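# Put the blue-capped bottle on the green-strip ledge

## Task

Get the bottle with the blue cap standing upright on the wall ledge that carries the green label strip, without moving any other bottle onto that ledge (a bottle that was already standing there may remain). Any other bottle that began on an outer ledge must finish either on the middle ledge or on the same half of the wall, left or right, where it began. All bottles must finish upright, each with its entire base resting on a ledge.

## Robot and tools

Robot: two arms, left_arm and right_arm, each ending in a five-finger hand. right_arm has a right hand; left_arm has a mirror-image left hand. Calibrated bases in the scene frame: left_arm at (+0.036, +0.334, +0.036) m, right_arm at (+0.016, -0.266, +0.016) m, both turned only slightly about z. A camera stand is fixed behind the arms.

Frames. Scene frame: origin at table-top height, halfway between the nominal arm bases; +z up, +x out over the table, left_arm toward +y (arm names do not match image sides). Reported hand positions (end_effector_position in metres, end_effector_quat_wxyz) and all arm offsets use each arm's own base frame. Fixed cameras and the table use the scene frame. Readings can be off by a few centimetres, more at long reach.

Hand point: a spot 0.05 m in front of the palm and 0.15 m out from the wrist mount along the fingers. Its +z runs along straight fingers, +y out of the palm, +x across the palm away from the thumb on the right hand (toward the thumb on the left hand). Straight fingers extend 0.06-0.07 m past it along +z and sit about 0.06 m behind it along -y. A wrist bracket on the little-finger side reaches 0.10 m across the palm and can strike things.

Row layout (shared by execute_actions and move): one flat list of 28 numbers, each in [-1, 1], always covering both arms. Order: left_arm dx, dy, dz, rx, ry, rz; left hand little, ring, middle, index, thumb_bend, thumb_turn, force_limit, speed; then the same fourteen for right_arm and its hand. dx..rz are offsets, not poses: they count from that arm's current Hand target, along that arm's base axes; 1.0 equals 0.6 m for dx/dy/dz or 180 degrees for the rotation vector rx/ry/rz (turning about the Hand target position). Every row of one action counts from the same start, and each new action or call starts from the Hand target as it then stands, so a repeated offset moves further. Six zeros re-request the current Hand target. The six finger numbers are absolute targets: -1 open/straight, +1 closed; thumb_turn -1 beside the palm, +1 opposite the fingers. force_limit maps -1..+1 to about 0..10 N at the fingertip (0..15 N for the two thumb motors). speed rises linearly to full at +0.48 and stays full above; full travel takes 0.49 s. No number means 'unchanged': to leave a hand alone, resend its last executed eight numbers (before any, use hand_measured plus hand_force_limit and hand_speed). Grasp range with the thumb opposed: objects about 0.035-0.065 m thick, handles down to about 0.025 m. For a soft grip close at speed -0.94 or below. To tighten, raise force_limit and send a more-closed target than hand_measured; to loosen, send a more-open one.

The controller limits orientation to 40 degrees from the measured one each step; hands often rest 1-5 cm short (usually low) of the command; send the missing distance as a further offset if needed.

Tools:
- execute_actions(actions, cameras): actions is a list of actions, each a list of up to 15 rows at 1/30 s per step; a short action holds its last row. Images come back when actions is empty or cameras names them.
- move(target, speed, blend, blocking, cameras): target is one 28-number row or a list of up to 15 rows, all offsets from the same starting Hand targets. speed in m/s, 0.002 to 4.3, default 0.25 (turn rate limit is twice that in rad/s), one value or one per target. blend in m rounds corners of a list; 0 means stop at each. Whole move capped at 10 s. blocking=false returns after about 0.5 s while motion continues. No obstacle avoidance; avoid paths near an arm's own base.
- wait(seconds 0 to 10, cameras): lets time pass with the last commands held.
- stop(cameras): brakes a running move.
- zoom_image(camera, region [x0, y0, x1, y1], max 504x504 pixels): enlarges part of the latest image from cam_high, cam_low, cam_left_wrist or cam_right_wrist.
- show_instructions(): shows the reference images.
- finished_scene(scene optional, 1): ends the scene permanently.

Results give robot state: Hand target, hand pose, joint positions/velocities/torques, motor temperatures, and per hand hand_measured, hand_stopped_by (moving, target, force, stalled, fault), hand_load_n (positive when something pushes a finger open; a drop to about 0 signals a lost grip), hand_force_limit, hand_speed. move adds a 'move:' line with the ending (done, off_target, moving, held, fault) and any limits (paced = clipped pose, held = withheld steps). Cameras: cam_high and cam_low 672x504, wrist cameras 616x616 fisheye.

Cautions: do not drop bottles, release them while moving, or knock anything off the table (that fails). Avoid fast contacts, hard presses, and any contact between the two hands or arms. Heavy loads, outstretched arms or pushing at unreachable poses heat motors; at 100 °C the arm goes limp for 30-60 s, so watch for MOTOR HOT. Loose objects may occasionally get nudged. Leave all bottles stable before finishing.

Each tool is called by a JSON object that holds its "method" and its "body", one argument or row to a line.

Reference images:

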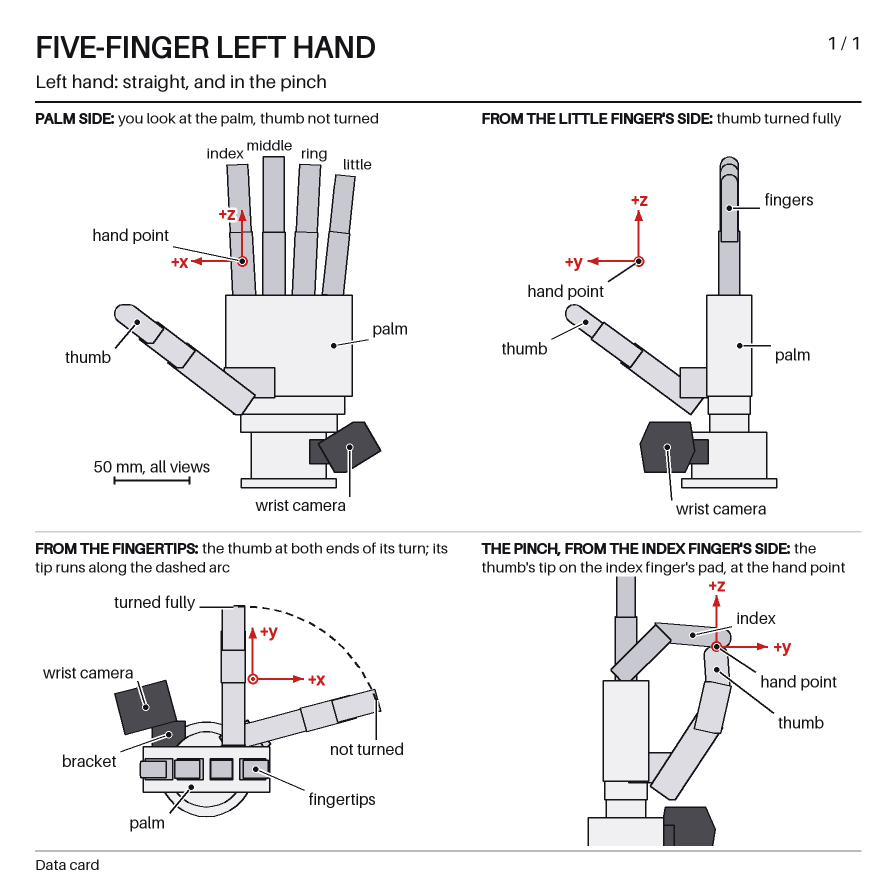

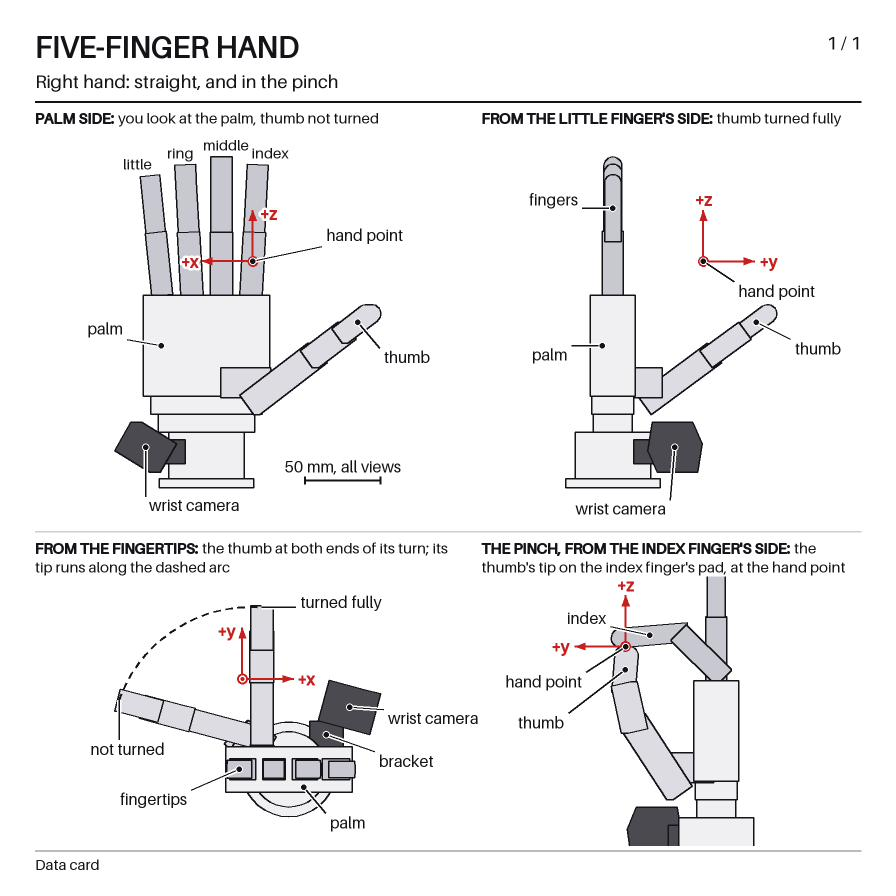

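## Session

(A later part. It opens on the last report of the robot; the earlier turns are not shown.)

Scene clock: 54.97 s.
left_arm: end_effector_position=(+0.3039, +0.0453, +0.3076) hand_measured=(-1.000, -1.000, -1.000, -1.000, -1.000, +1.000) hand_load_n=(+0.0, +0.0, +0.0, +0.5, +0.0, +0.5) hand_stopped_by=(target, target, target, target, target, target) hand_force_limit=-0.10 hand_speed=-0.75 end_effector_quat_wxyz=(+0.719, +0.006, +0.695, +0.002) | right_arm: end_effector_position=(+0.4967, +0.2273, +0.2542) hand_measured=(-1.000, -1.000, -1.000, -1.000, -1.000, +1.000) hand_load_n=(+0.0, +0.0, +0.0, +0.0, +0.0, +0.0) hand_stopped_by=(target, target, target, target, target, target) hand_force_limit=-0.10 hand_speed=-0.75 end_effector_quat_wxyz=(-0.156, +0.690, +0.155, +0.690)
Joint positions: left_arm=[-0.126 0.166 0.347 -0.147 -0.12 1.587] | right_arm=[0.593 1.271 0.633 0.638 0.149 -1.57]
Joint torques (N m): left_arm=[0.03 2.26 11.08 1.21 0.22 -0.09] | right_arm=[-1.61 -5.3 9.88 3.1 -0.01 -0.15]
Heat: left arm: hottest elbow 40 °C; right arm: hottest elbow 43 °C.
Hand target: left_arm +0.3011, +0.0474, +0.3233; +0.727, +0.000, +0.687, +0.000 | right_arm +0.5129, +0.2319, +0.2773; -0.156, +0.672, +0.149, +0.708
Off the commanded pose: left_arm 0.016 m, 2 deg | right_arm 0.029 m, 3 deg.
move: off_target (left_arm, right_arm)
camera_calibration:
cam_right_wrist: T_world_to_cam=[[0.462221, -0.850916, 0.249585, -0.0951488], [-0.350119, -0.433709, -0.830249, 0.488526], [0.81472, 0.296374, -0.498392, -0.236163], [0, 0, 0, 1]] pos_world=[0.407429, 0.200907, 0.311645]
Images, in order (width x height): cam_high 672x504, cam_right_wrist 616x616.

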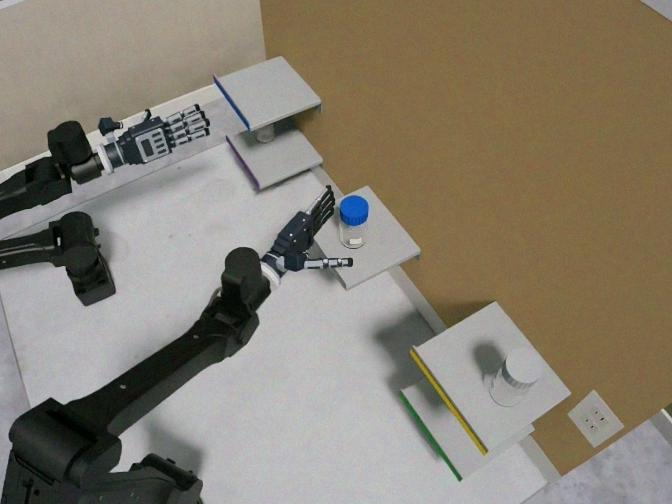

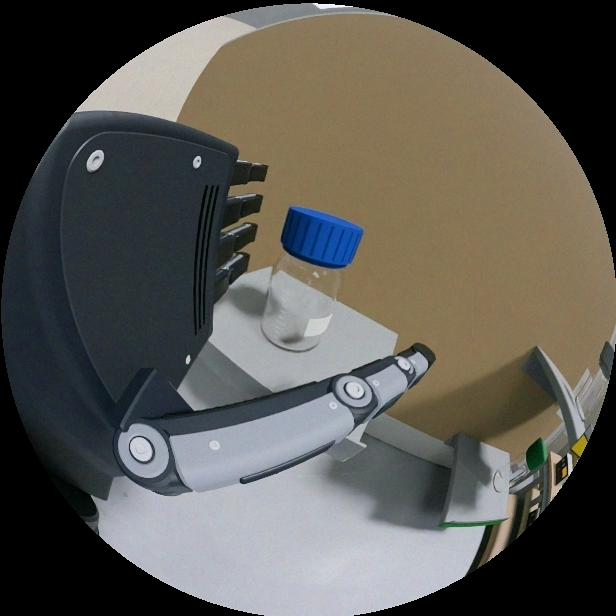

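{"method": "move", "body": {
  "target": [
    [0,0,0,0,0,0,-1,-1,-1,-1,-1,1,-0.1,-0.75,0.0065,-0.0135,-0.01,0,0,0,-1,-1,-1,-1,-1,1,-0.1,-0.75],
    [0,0,0,0,0,0,-1,-1,-1,-1,-1,1,-0.1,-0.75,0.085,0.0235,-0.01,0,0,0,-1,-1,-1,-1,-1,1,-0.1,-0.75]
  ],
  "speed": 0.06,
  "blend": [0.01,0],
  "cameras": ["cam_high", "cam_right_wrist", "cam_low"]
}}

Scene clock: 57.00 s.
left_arm: end_effector_position=(+0.3039, +0.0453, +0.3076) hand_measured=(-1.000, -1.000, -1.000, -1.000, -1.000, +1.000) hand_load_n=(+0.0, +0.0, +0.0, +0.0, +0.0, +0.5) hand_stopped_by=(target, target, target, target, target, target) hand_force_limit=-0.10 hand_speed=-0.75 end_effector_quat_wxyz=(+0.719, +0.006, +0.695, +0.002) | right_arm: end_effector_position=(+0.5471, +0.2424, +0.2513) hand_measured=(-1.000, -1.000, -1.000, -1.000, -1.000, +1.000) hand_load_n=(+0.0, +0.0, +0.0, +0.0, +0.0, +0.0) hand_stopped_by=(target, target, target, target, target, target) hand_force_limit=-0.10 hand_speed=-0.75 end_effector_quat_wxyz=(-0.156, +0.688, +0.155, +0.691)
Joint positions: left_arm=[-0.126 0.166 0.347 -0.147 -0.12 1.587] | right_arm=[0.554 1.415 0.756 0.664 0.111 -1.57]
Joint torques (N m): left_arm=[0.26 2.32 11.14 1.11 0.21 -0.06] | right_arm=[-1.55 -7.06 9.74 2.96 -0.01 -0.12]
Heat: left arm: hottest elbow 40 °C; right arm: hottest elbow 43 °C.
Hand target: left_arm +0.3011, +0.0474, +0.3233; +0.727, +0.000, +0.687, +0.000 | right_arm +0.5640, +0.2461, +0.2714; -0.157, +0.672, +0.149, +0.708
Off the commanded pose: left_arm 0.016 m, 2 deg | right_arm 0.026 m, 3 deg.
move: off_target (left_arm, right_arm); blend cut to 0.0055 m at target 1
camera_calibration:
cam_right_wrist: T_world_to_cam=[[0.461591, -0.851305, 0.249427, -0.104371], [-0.347041, -0.432059, -0.832398, 0.508861], [0.816392, 0.297666, -0.494873, -0.285228], [0, 0, 0, 1]] pos_world=[0.457631, 0.215909, 0.308457]
Images, in order (width x height): cam_high 672x504, cam_low 672x504, cam_right_wrist 616x616.

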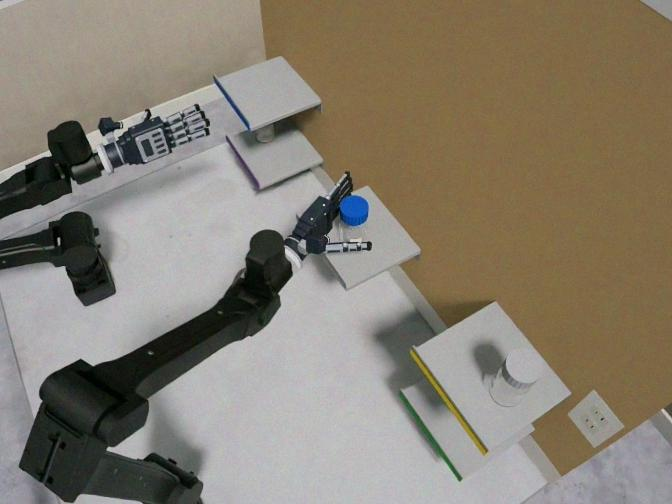

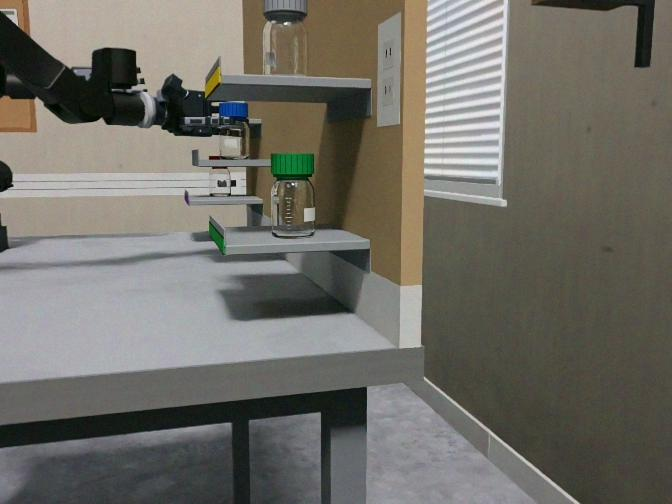

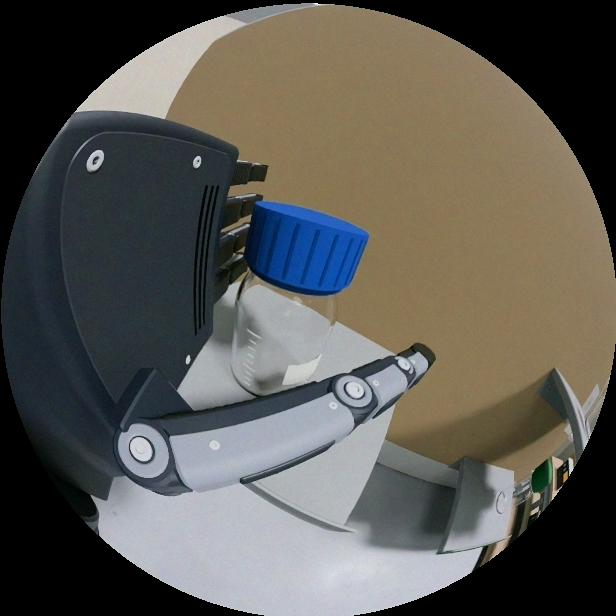

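{"method": "move", "body": {
  "target": [
    [0,0,0,0,0,0,-1,-1,-1,-1,-1,1,-0.1,-0.75,0.002,-0.006,-0.005,0,0,0,-1,0.3,0.3,0.3,0.3,1,-0.2,-0.85]
  ],
  "speed": 0.06,
  "cameras": ["cam_high", "cam_right_wrist", "cam_low"]
}}

Scene clock: 60.20 s.
left_arm: end_effector_position=(+0.3039, +0.0453, +0.3076) hand_measured=(-1.000, -1.000, -1.000, -1.000, -1.000, +1.000) hand_load_n=(+0.0, +0.0, +0.0, +0.0, +0.0, +0.5) hand_stopped_by=(target, target, target, target, target, target) hand_force_limit=-0.10 hand_speed=-0.75 end_effector_quat_wxyz=(+0.719, +0.006, +0.695, +0.002) | right_arm: end_effector_position=(+0.5506, +0.2393, +0.2522) hand_measured=(-1.000, +0.026, +0.012, -0.128, -0.548, +1.000) hand_load_n=(+0.0, +2.0, +1.5, +0.5, +3.0, +1.0) hand_stopped_by=(target, force, force, force, force, target) hand_force_limit=-0.20 hand_speed=-0.85 end_effector_quat_wxyz=(-0.156, +0.685, +0.155, +0.694)
Joint positions: left_arm=[-0.126 0.166 0.347 -0.147 -0.12 1.587] | right_arm=[0.543 1.421 0.757 0.677 0.1 -1.575]
Joint torques (N m): left_arm=[0.03 2.02 11.07 1.13 0.24 -0.06] | right_arm=[-1.55 -7.18 9.36 2.81 0.06 -0.1]
Heat: left arm: hottest elbow 40 °C; right arm: hottest elbow 43 °C.
Hand target: left_arm +0.3011, +0.0474, +0.3233; +0.727, +0.000, +0.687, +0.000 | right_arm +0.5651, +0.2425, +0.2684; -0.157, +0.672, +0.149, +0.708
Off the commanded pose: left_arm 0.016 m, 2 deg | right_arm 0.022 m, 2 deg.
move: off_target (left_arm, right_arm)
camera_calibration:
cam_right_wrist: T_world_to_cam=[[0.459299, -0.85123, 0.253874, -0.108734], [-0.339546, -0.432343, -0.835337, 0.506093], [0.820824, 0.297468, -0.487607, -0.290994], [0, 0, 0, 1]] pos_world=[0.460638, 0.212809, 0.308472]
Images, in order (width x height): cam_high 672x504, cam_low 672x504, cam_right_wrist 616x616.

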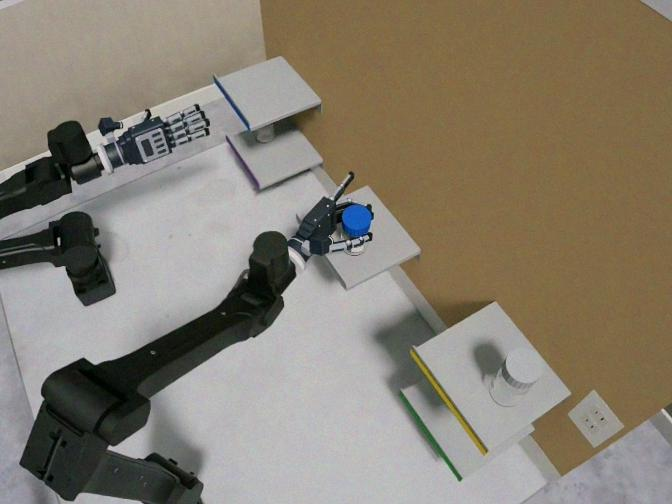

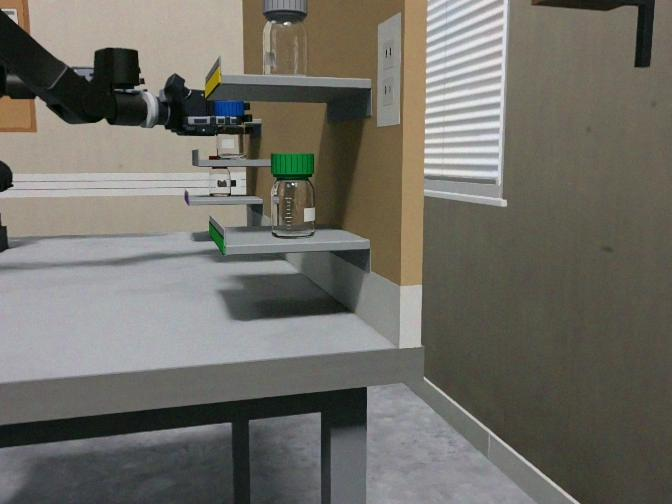

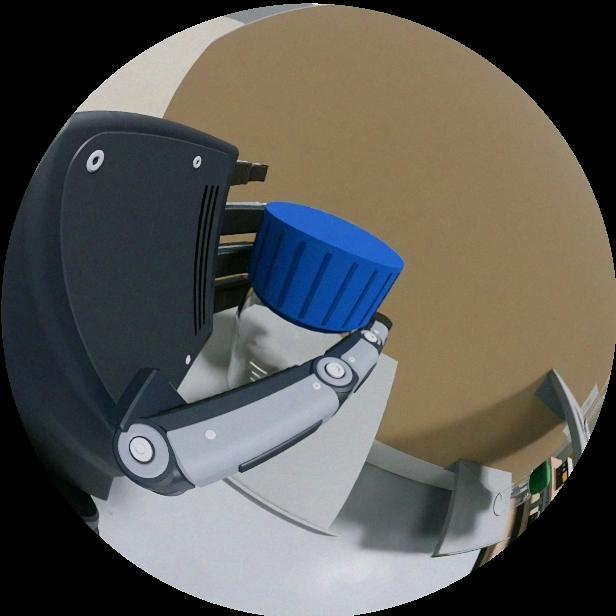

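{"method": "zoom_image", "body": {
  "camera": "cam_low",
  "region": [170, 80, 290, 200]
}}

{"method": "zoom_image", "body": {
  "camera": "cam_high",
  "region": [290, 160, 430, 300]
}}

Scaled by 4.200 from the camera's 672x504 image, which has a finer 960x720 frame.

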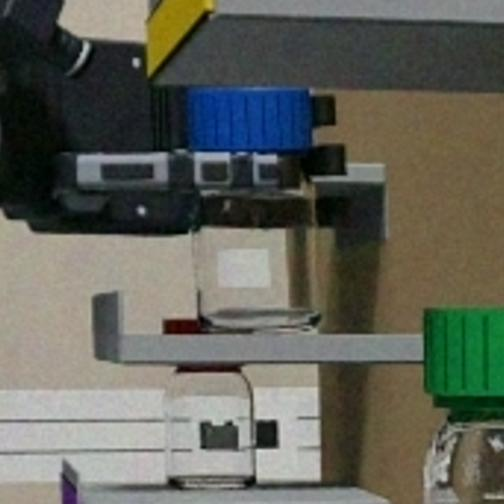

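Scaled by 3.600 from the camera's 672x504 image, which has a finer 960x720 frame.

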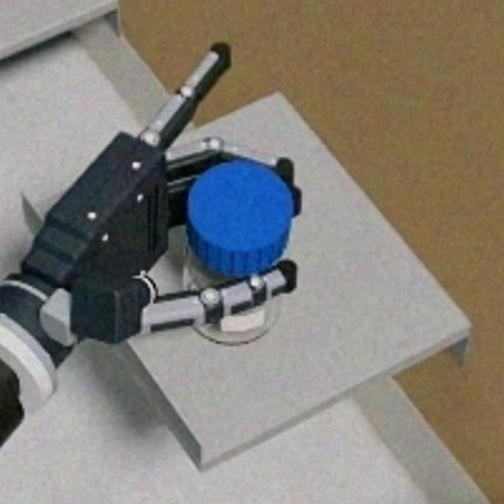

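{"method": "move", "body": {
  "target": [
    [0,0,0,0,0,0,-1,-1,-1,-1,-1,1,-0.1,-0.75,0,0,0,0,0,0,-1,-1,-1,-1,-1,1,-0.2,-0.88]
  ],
  "speed": 0.06,
  "cameras": ["cam_high", "cam_right_wrist", "cam_low"]
}}

{"method": "zoom_image", "body": {
  "camera": "cam_low",
  "region": [170, 80, 290, 200]
}}

{"method": "zoom_image", "body": {
  "camera": "cam_high",
  "region": [290, 160, 430, 300]
}}

Scene clock: 63.97 s.
left_arm: end_effector_position=(+0.3039, +0.0453, +0.3076) hand_measured=(-1.000, -1.000, -1.000, -1.000, -1.000, +1.000) hand_load_n=(+0.0, +0.0, +0.0, +0.0, +0.0, +0.0) hand_stopped_by=(target, target, target, target, target, target) hand_force_limit=-0.10 hand_speed=-0.75 end_effector_quat_wxyz=(+0.719, +0.006, +0.695, +0.002) | right_arm: end_effector_position=(+0.5508, +0.2395, +0.2513) hand_measured=(-1.000, -1.000, -1.000, -1.000, -1.000, +1.000) hand_load_n=(+0.0, +0.0, +0.0, +0.0, +0.0, +0.0) hand_stopped_by=(target, target, target, target, target, target) hand_force_limit=-0.20 hand_speed=-0.88 end_effector_quat_wxyz=(-0.156, +0.686, +0.156, +0.694)
Joint positions: left_arm=[-0.126 0.166 0.347 -0.147 -0.12 1.587] | right_arm=[0.543 1.423 0.757 0.677 0.099 -1.575]
Joint torques (N m): left_arm=[0.32 1.96 11.06 1.13 0.23 -0.06] | right_arm=[-1.49 -7.36 9.39 2.82 0.07 -0.08]
Heat: left arm: hottest elbow 40 °C; right arm: hottest elbow 44 °C.
Hand target: left_arm +0.3011, +0.0474, +0.3233; +0.727, +0.000, +0.687, +0.000 | right_arm +0.5652, +0.2425, +0.2683; -0.157, +0.672, +0.149, +0.708
Off the commanded pose: left_arm 0.016 m, 2 deg | right_arm 0.023 m, 2 deg.
move: off_target (left_arm, right_arm)
camera_calibration:
cam_right_wrist: T_world_to_cam=[[0.459994, -0.850832, 0.25395, -0.108904], [-0.340417, -0.433139, -0.83457, 0.505993], [0.820074, 0.297448, -0.488879, -0.290818], [0, 0, 0, 1]] pos_world=[0.460836, 0.213009, 0.307768]
Images, in order (width x height): cam_high 672x504, cam_low 672x504, cam_right_wrist 616x616.

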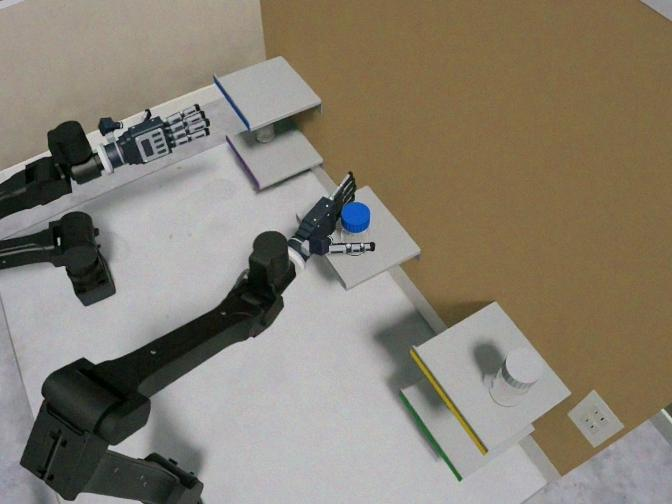

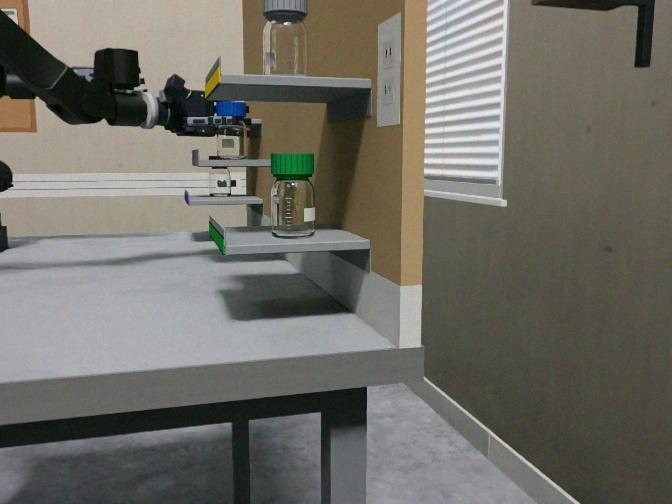

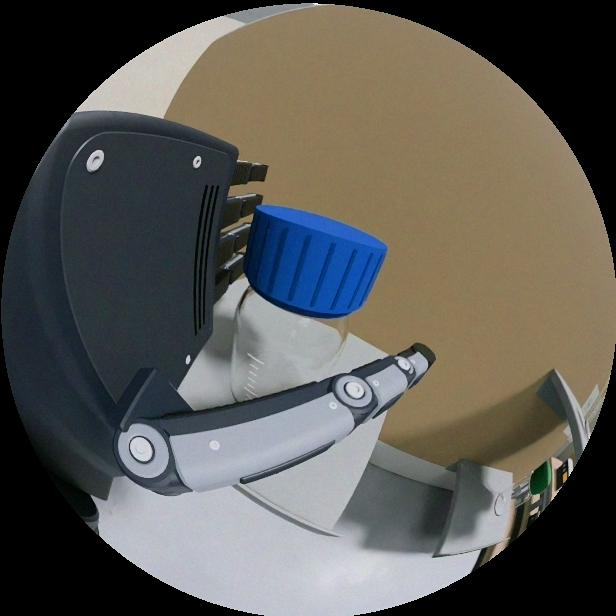

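Scaled by 4.200 from the camera's 672x504 image, which has a finer 960x720 frame.

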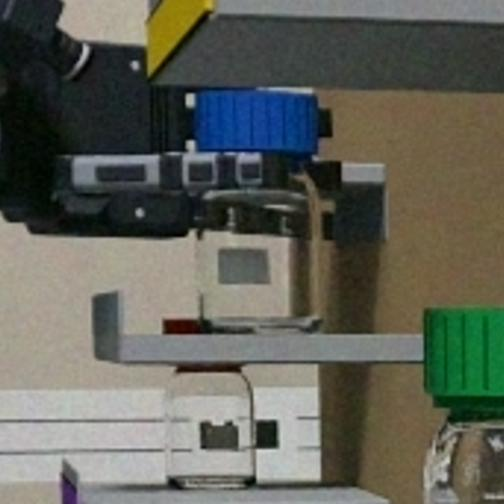

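Scaled by 3.600 from the camera's 672x504 image, which has a finer 960x720 frame.

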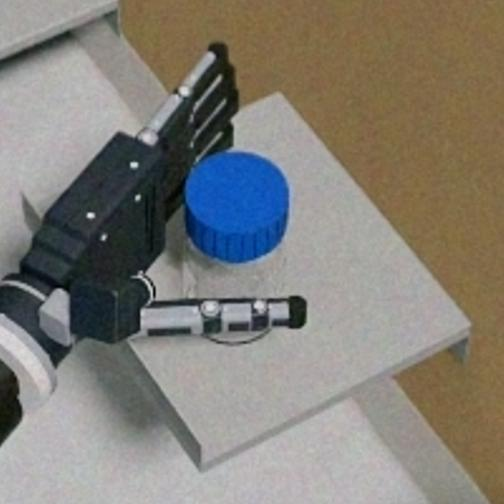

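{"method": "move", "body": {
  "target": [
    [0,0,0,0,0,0,-1,-1,-1,-1,-1,1,-0.1,-0.75,0.004,-0.02,-0.045,0,0,0,-1,-1,-1,-1,-1,1,-0.2,-0.88]
  ],
  "speed": 0.05,
  "cameras": ["cam_right_wrist"]
}}

Scene clock: 65.37 s.
left_arm: end_effector_position=(+0.3039, +0.0453, +0.3076) hand_measured=(-1.000, -1.000, -1.000, -1.000, -1.000, +1.000) hand_load_n=(+0.0, +0.0, +0.0, +0.0, +0.0, +0.0) hand_stopped_by=(target, target, target, target, target, target) hand_force_limit=-0.10 hand_speed=-0.75 end_effector_quat_wxyz=(+0.719, +0.006, +0.695, +0.002) | right_arm: end_effector_position=(+0.5622, +0.2341, +0.2469) hand_measured=(-1.000, -1.000, -1.000, -1.000, -1.000, +1.000) hand_load_n=(+0.5, +0.0, +0.0, +0.0, +0.0, +0.0) hand_stopped_by=(target, target, target, target, target, target) hand_force_limit=-0.20 hand_speed=-0.88 end_effector_quat_wxyz=(-0.159, +0.673, +0.152, +0.706)
Joint positions: left_arm=[-0.126 0.166 0.347 -0.147 -0.12 1.587] | right_arm=[0.518 1.467 0.757 0.758 0.073 -1.575]
Joint torques (N m): left_arm=[0.21 2.26 11.1 1.01 0.22 -0.06] | right_arm=[-1.67 -7.41 6.48 3.04 0.01 -0.06]
Heat: left arm: hottest elbow 40 °C; right arm: hottest elbow 44 °C.
Hand target: left_arm +0.3011, +0.0474, +0.3233; +0.727, +0.000, +0.687, +0.000 | right_arm +0.5676, +0.2303, +0.2414; -0.156, +0.672, +0.149, +0.708
Off the commanded pose: left_arm 0.016 m, 2 deg | right_arm 0.009 m, 1 deg.
move: off_target (left_arm)
camera_calibration:
cam_right_wrist: T_world_to_cam=[[0.452614, -0.85495, 0.25338, -0.112361], [-0.313367, -0.41853, -0.852428, 0.489726], [0.83483, 0.30642, -0.457345, -0.318914], [0, 0, 0, 1]] pos_world=[0.470559, 0.206624, 0.300072]
Images, in order (width x height): cam_right_wrist 616x616.

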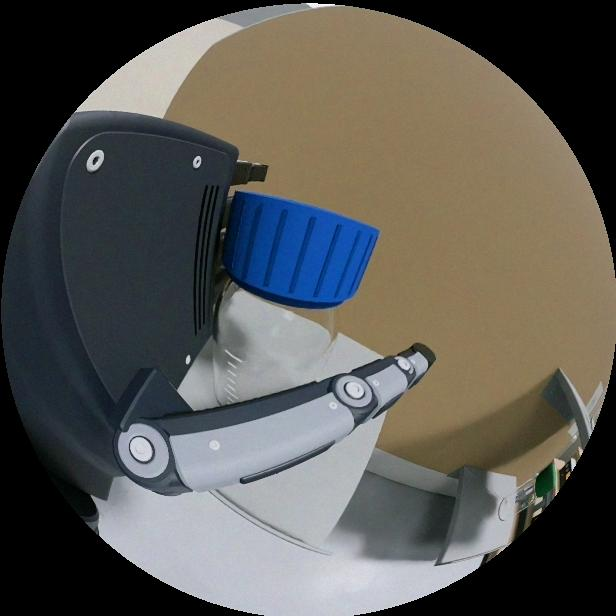

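{"method": "move", "body": {
  "target": [
    [0,0,0,0,0,0,-1,-1,-1,-1,-1,1,-0.1,-0.75,-0.01,-0.002,-0.03,-0.0059,0.0126,0,-1,-1,-1,-1,-1,1,-0.2,-0.88]
  ],
  "speed": 0.05,
  "cameras": ["cam_right_wrist", "cam_low"]
}}

{"method": "zoom_image", "body": {
  "camera": "cam_low",
  "region": [170, 80, 290, 200]
}}

Scene clock: 66.30 s.
left_arm: end_effector_position=(+0.3039, +0.0453, +0.3076) hand_measured=(-1.000, -1.000, -1.000, -1.000, -1.000, +1.000) hand_load_n=(+0.0, +0.0, +0.0, +0.5, +0.0, +0.0) hand_stopped_by=(target, target, target, target, target, target) hand_force_limit=-0.10 hand_speed=-0.75 end_effector_quat_wxyz=(+0.719, +0.006, +0.695, +0.002) | right_arm: end_effector_position=(+0.5597, +0.2325, +0.2395) hand_measured=(-1.000, -1.000, -1.000, -1.000, -1.000, +1.000) hand_load_n=(+0.0, +0.0, +0.0, +0.0, +0.0, +0.0) hand_stopped_by=(target, target, target, target, target, target) hand_force_limit=-0.20 hand_speed=-0.88 end_effector_quat_wxyz=(-0.158, +0.678, +0.153, +0.702)
Joint positions: left_arm=[-0.126 0.166 0.347 -0.147 -0.12 1.587] | right_arm=[0.518 1.469 0.745 0.758 0.074 -1.575]
Joint velocities: left_arm=[within noise] | right_arm=[-0.005 -0.015 -0.012 -0.051 0.022 -0.037]
Joint torques (N m): left_arm=[0.15 2.32 11.18 1.21 0.21 -0.05] | right_arm=[-1.26 -7.47 5.79 2.17 0.19 -0.04]
Heat: left arm: hottest elbow 40 °C; right arm: hottest elbow 44 °C.
Hand target: left_arm +0.3011, +0.0474, +0.3233; +0.727, +0.000, +0.687, +0.000 | right_arm +0.5616, +0.2292, +0.2234; -0.153, +0.688, +0.153, +0.693
Off the commanded pose: left_arm 0.016 m, 2 deg | right_arm 0.017 m, 2 deg.
move: off_target (left_arm, right_arm)
camera_calibration:
cam_right_wrist: T_world_to_cam=[[0.454871, -0.853651, 0.253717, -0.112417], [-0.323588, -0.423854, -0.845954, 0.48732], [0.829689, 0.3027, -0.46903, -0.313282], [0, 0, 0, 1]] pos_world=[0.468752, 0.205418, 0.293834]
Images, in order (width x height): cam_low 672x504, cam_right_wrist 616x616.

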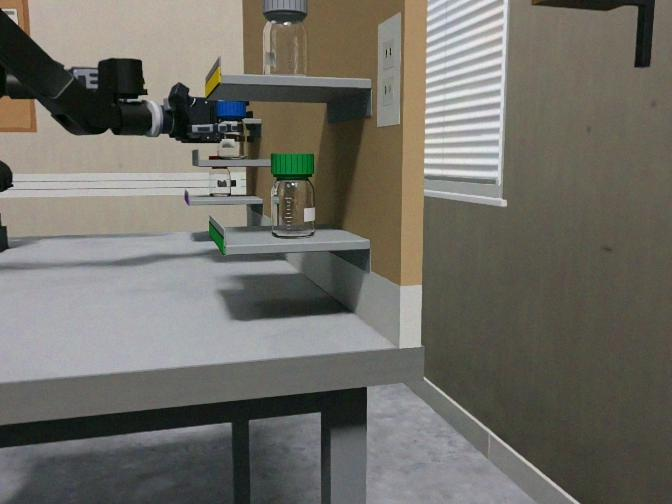

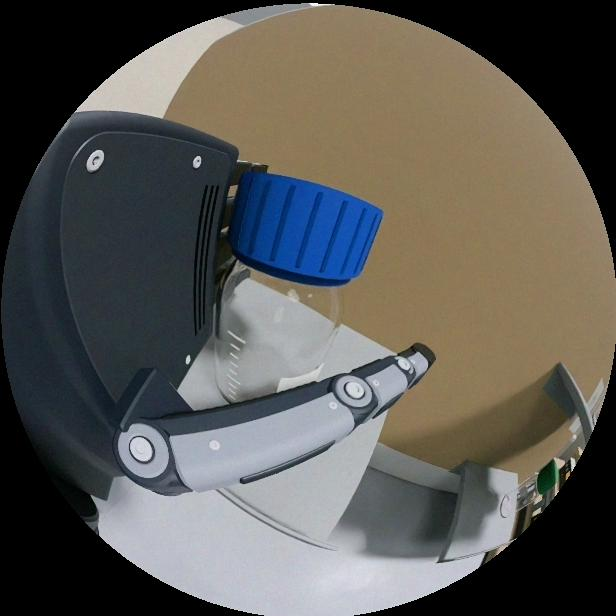

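Scaled by 4.200 from the camera's 672x504 image, which has a finer 960x720 frame.

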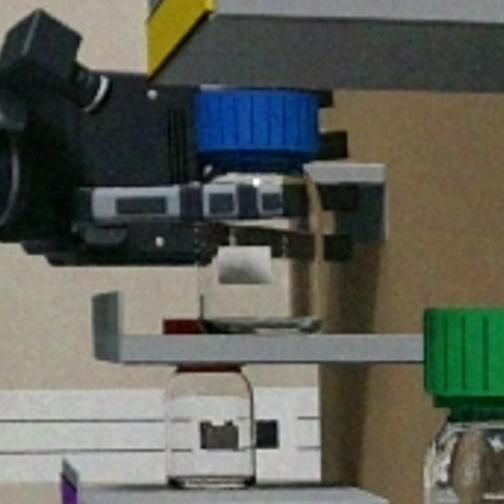

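{"method": "move", "body": {
  "target": [
    [0,0,0,0,0,0,-1,-1,-1,-1,-1,1,-0.1,-0.75,0,0,0,0,0,0,-1,0.3,0.3,0.3,0.3,1,-0.1,-0.85]
  ],
  "speed": 0.05,
  "cameras": ["cam_right_wrist", "cam_low", "cam_high"]
}}

{"method": "zoom_image", "body": {
  "camera": "cam_low",
  "region": [170, 80, 290, 200]
}}

{"method": "zoom_image", "body": {
  "camera": "cam_high",
  "region": [290, 160, 430, 300]
}}

Scene clock: 69.27 s.
left_arm: end_effector_position=(+0.3039, +0.0453, +0.3076) hand_measured=(-1.000, -1.000, -1.000, -1.000, -1.000, +1.000) hand_load_n=(+0.0, +0.0, +0.0, +0.0, +0.0, +0.5) hand_stopped_by=(target, target, target, target, target, target) hand_force_limit=-0.10 hand_speed=-0.75 end_effector_quat_wxyz=(+0.719, +0.006, +0.695, +0.002) | right_arm: end_effector_position=(+0.5597, +0.2326, +0.2393) hand_measured=(-1.000, +0.026, +0.012, +0.012, -0.488, +1.000) hand_load_n=(+0.0, +4.5, +4.0, +4.0, +11.5, +2.5) hand_stopped_by=(target, force, force, force, force, target) hand_force_limit=-0.10 hand_speed=-0.85 end_effector_quat_wxyz=(-0.158, +0.678, +0.153, +0.701)
Joint positions: left_arm=[-0.126 0.166 0.347 -0.147 -0.12 1.587] | right_arm=[0.518 1.469 0.745 0.758 0.074 -1.575]
Joint torques (N m): left_arm=[0.15 2.2 11.15 1.13 0.23 -0.05] | right_arm=[-1.44 -7.47 5.83 2.13 0.18 -0.04]
Heat: left arm: hottest elbow 40 °C; right arm: hottest elbow 44 °C.
Hand target: left_arm +0.3011, +0.0474, +0.3233; +0.727, +0.000, +0.687, +0.000 | right_arm +0.5616, +0.2292, +0.2233; -0.153, +0.688, +0.153, +0.693
Off the commanded pose: left_arm 0.016 m, 2 deg | right_arm 0.016 m, 2 deg.
move: off_target (left_arm, right_arm)
camera_calibration:
cam_right_wrist: T_world_to_cam=[[0.454939, -0.853626, 0.253679, -0.112307], [-0.323887, -0.423964, -0.845785, 0.487305], [0.829535, 0.302616, -0.469356, -0.313221], [0, 0, 0, 1]] pos_world=[0.468752, 0.205518, 0.293633]
Images, in order (width x height): cam_high 672x504, cam_low 672x504, cam_right_wrist 616x616.

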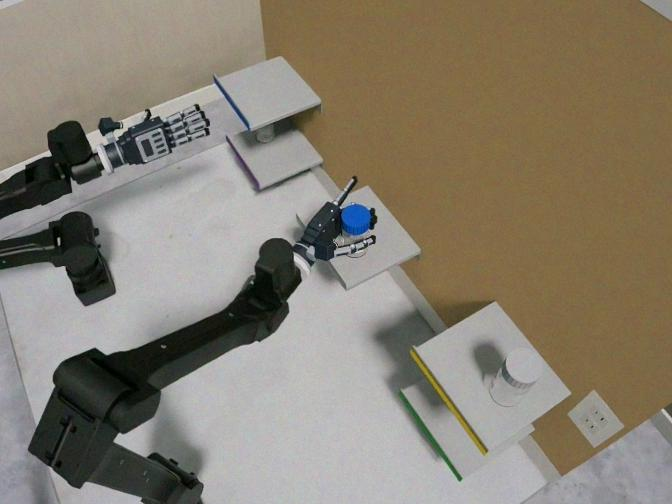

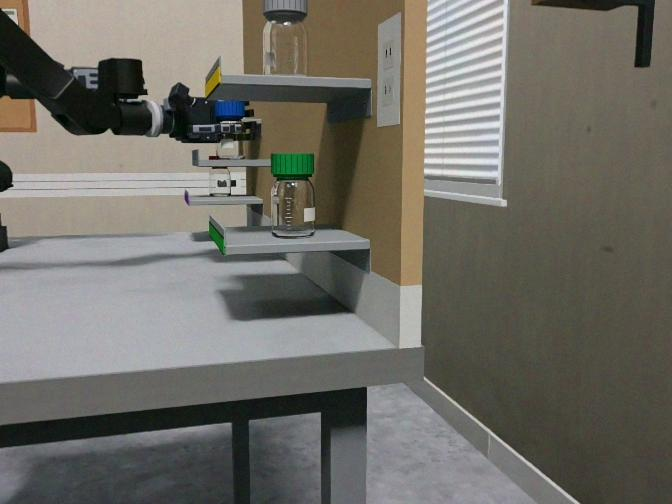

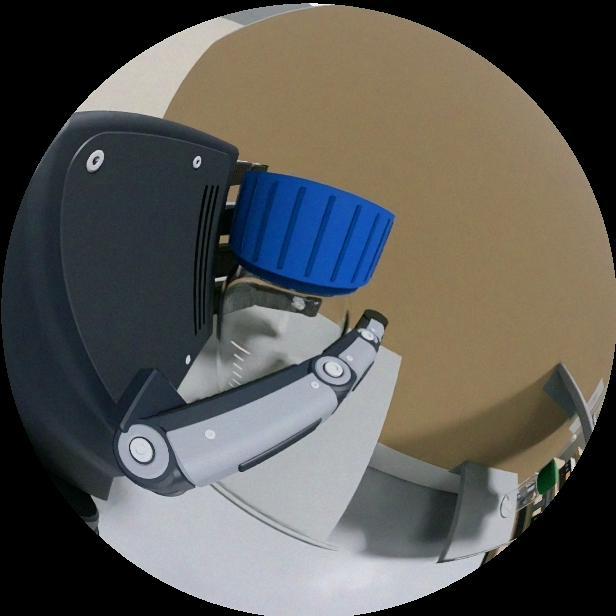

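Scaled by 4.200 from the camera's 672x504 image, which has a finer 960x720 frame.

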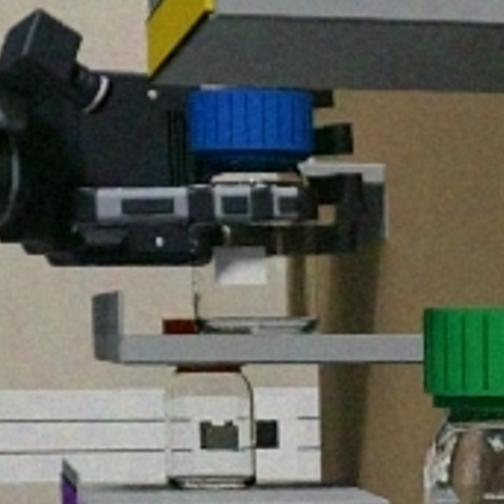

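Scaled by 3.600 from the camera's 672x504 image, which has a finer 960x720 frame.

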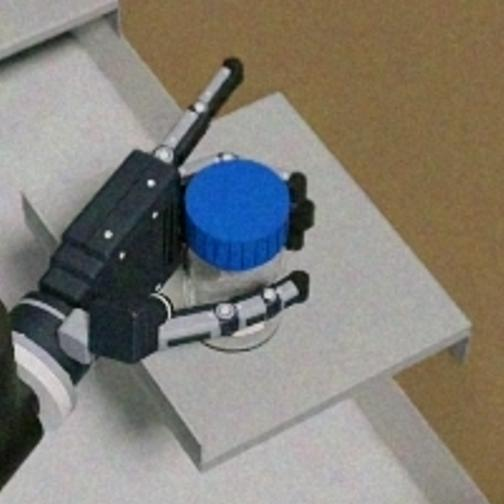

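{"method": "move", "body": {
  "target": [
    [0,0,0,0,0,0,-1,-1,-1,-1,-1,1,-0.1,-0.75,0,0,0.15,0,0,0,-1,0.3,0.3,0.3,0.3,1,-0.1,-0.85],
    [0,0,0,0,0,0,-1,-1,-1,-1,-1,1,-0.1,-0.75,-0.283,-0.133,0.15,0,0,-0.06,-1,0.3,0.3,0.3,0.3,1,-0.1,-0.85],
    [0,0,0,0,0,0,-1,-1,-1,-1,-1,1,-0.1,-0.75,-0.333,-0.354,0.083,0,0,-0.361,-1,0.3,0.3,0.3,0.3,1,-0.1,-0.85]
  ],
  "speed": [0.08,0.12,0.15],
  "blend": [0.02,0.03,0],
  "cameras": ["all"]
}}

Scene clock: 77.53 s.
left_arm: end_effector_position=(+0.3039, +0.0453, +0.3076) hand_measured=(-1.000, -1.000, -1.000, -1.000, -1.000, +1.000) hand_load_n=(+0.0, +0.0, +0.0, +0.0, +0.0, +0.0) hand_stopped_by=(target, target, target, target, target, target) hand_force_limit=-0.10 hand_speed=-0.75 end_effector_quat_wxyz=(+0.719, +0.006, +0.695, +0.002) | right_arm: end_effector_position=(+0.3503, +0.0117, +0.2546) hand_measured=(-1.000, +0.026, +0.012, +0.012, -0.488, +1.000) hand_load_n=(+0.0, +3.5, +4.0, +4.5, +11.0, +3.5) hand_stopped_by=(target, force, force, force, force, target) hand_force_limit=-0.10 hand_speed=-0.85 end_effector_quat_wxyz=(+0.251, +0.674, -0.225, +0.658)
Joint positions: left_arm=[-0.126 0.166 0.347 -0.147 -0.12 1.587] | right_arm=[0.652 1.094 0.509 0.547 1.34 -1.578]
Joint torques (N m): left_arm=[0.21 2.37 11.06 1.18 0.24 -0.06] | right_arm=[-1.44 -2.96 9.87 2.18 0.26 -0.23]
Heat: left arm: hottest elbow 40 °C; right arm: hottest elbow 44 °C.
Hand target: left_arm +0.3011, +0.0474, +0.3233; +0.727, +0.000, +0.687, +0.000 | right_arm +0.3617, +0.0168, +0.2731; +0.243, +0.662, -0.241, +0.667
Off the commanded pose: left_arm 0.016 m, 2 deg | right_arm 0.022 m, 3 deg.
move: off_target (left_arm, right_arm)
camera_calibration:
cam_left_wrist: T_world_to_cam=[[0.0710305, -0.961095, -0.266929, 0.110874], [-0.467334, 0.204351, -0.860139, 0.401285], [0.881223, 0.185841, -0.434637, -0.0259285], [0, 0, 0, 1]] pos_world=[0.202508, 0.0293759, 0.363487]
cam_right_wrist: T_world_to_cam=[[-0.563103, -0.773204, 0.291669, 0.136501], [-0.570525, 0.108404, -0.814094, 0.410906], [0.597843, -0.624824, -0.502175, 0.0349426], [0, 0, 0, 1]] pos_world=[0.290406, 0.0828319, 0.312251]

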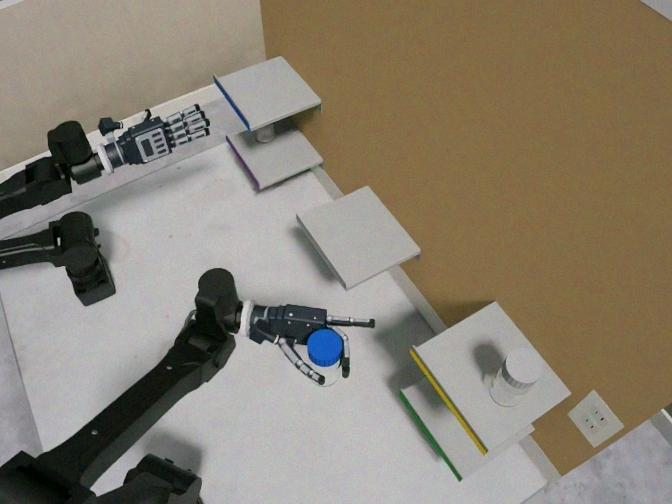

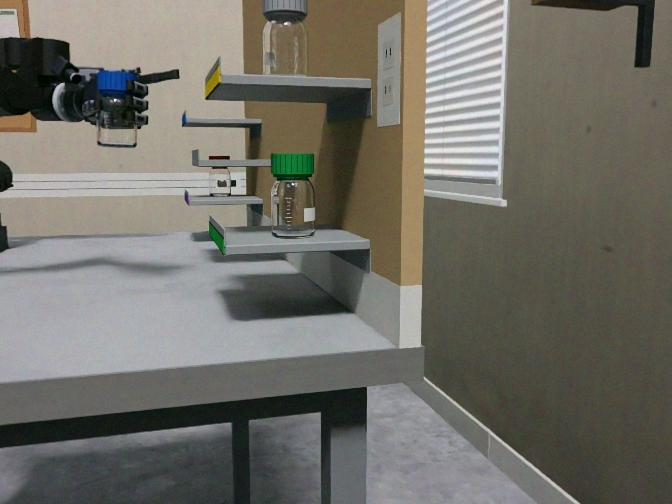

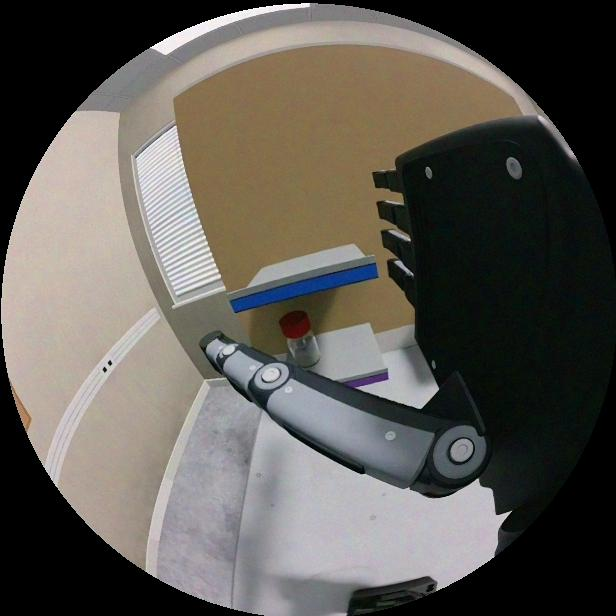

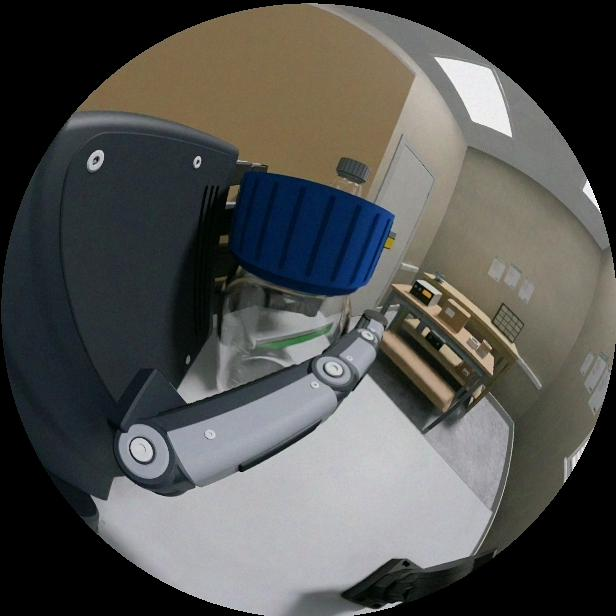

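{"method": "move", "body": {
  "target": [
    [0,0,0,0,0,0,-1,-1,-1,-1,-1,1,-0.1,-0.75,0.1655,0.03,-0.09,0,0,0,-1,0.3,0.3,0.3,0.3,1,-0.1,-0.85]
  ],
  "speed": 0.1,
  "cameras": ["cam_high","cam_low","cam_right_wrist"]
}}

Scene clock: 79.63 s.
left_arm: end_effector_position=(+0.3039, +0.0453, +0.3076) hand_measured=(-1.000, -1.000, -1.000, -1.000, -1.000, +1.000) hand_load_n=(+0.0, +0.0, +0.0, +0.0, +0.0, +0.0) hand_stopped_by=(target, target, target, target, target, target) hand_force_limit=-0.10 hand_speed=-0.75 end_effector_quat_wxyz=(+0.719, +0.006, +0.695, +0.002) | right_arm: end_effector_position=(+0.4458, +0.0304, +0.2051) hand_measured=(-1.000, +0.026, +0.012, +0.012, -0.488, +1.000) hand_load_n=(+0.0, +3.5, +4.0, +5.0, +11.0, +3.5) hand_stopped_by=(target, force, force, force, force, target) hand_force_limit=-0.10 hand_speed=-0.85 end_effector_quat_wxyz=(+0.252, +0.674, -0.227, +0.656)
Joint positions: left_arm=[-0.126 0.166 0.347 -0.147 -0.12 1.587] | right_arm=[0.541 1.473 0.668 0.766 1.232 -1.577]
Joint torques (N m): left_arm=[0.09 2.26 11.02 1.11 0.23 -0.07] | right_arm=[-1.49 -6.95 8.8 2.62 0.06 -0.2]
Heat: left arm: hottest elbow 40 °C; right arm: hottest elbow 44 °C.
Hand target: left_arm +0.3011, +0.0474, +0.3233; +0.727, +0.000, +0.687, +0.000 | right_arm +0.4612, +0.0348, +0.2192; +0.243, +0.662, -0.240, +0.667
Off the commanded pose: left_arm 0.016 m, 2 deg | right_arm 0.021 m, 3 deg.
move: off_target (left_arm, right_arm)
camera_calibration:
cam_right_wrist: T_world_to_cam=[[-0.565034, -0.772188, 0.290625, 0.22025], [-0.572347, 0.113131, -0.81217, 0.423385], [0.594269, -0.625242, -0.505882, -0.0330315], [0, 0, 0, 1]] pos_world=[0.386401, 0.101524, 0.26314]
Images, in order (width x height): cam_high 672x504, cam_low 672x504, cam_right_wrist 616x616.

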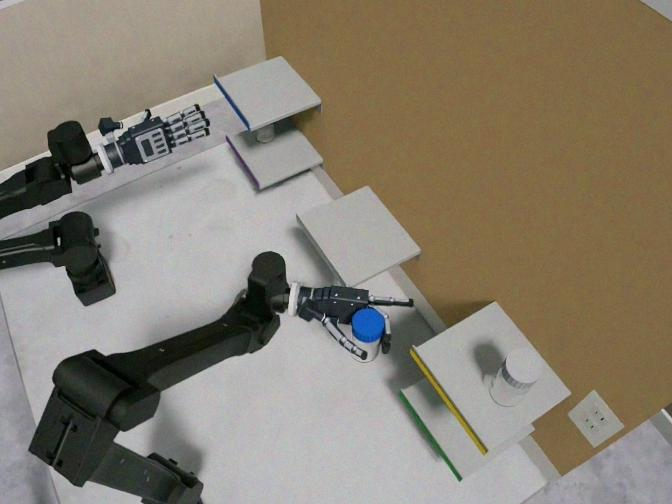

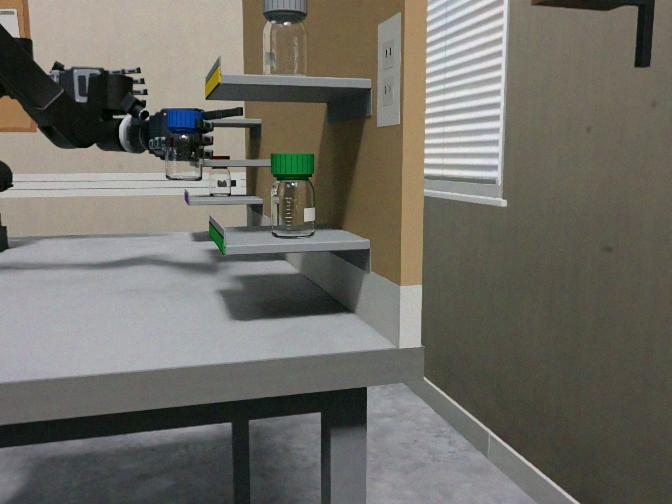

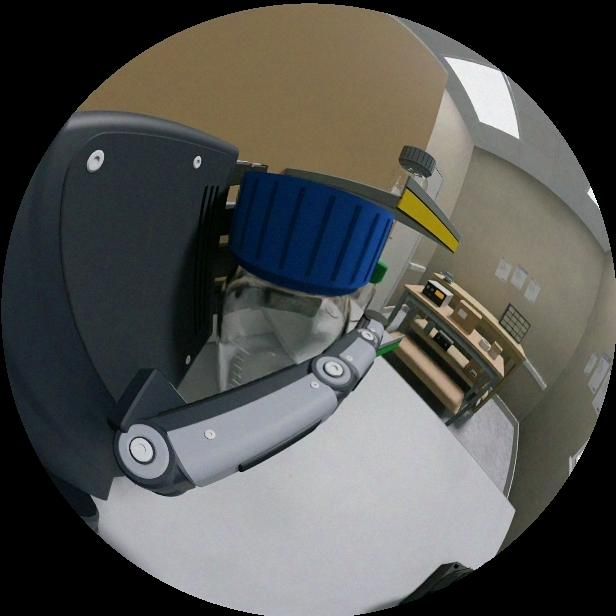

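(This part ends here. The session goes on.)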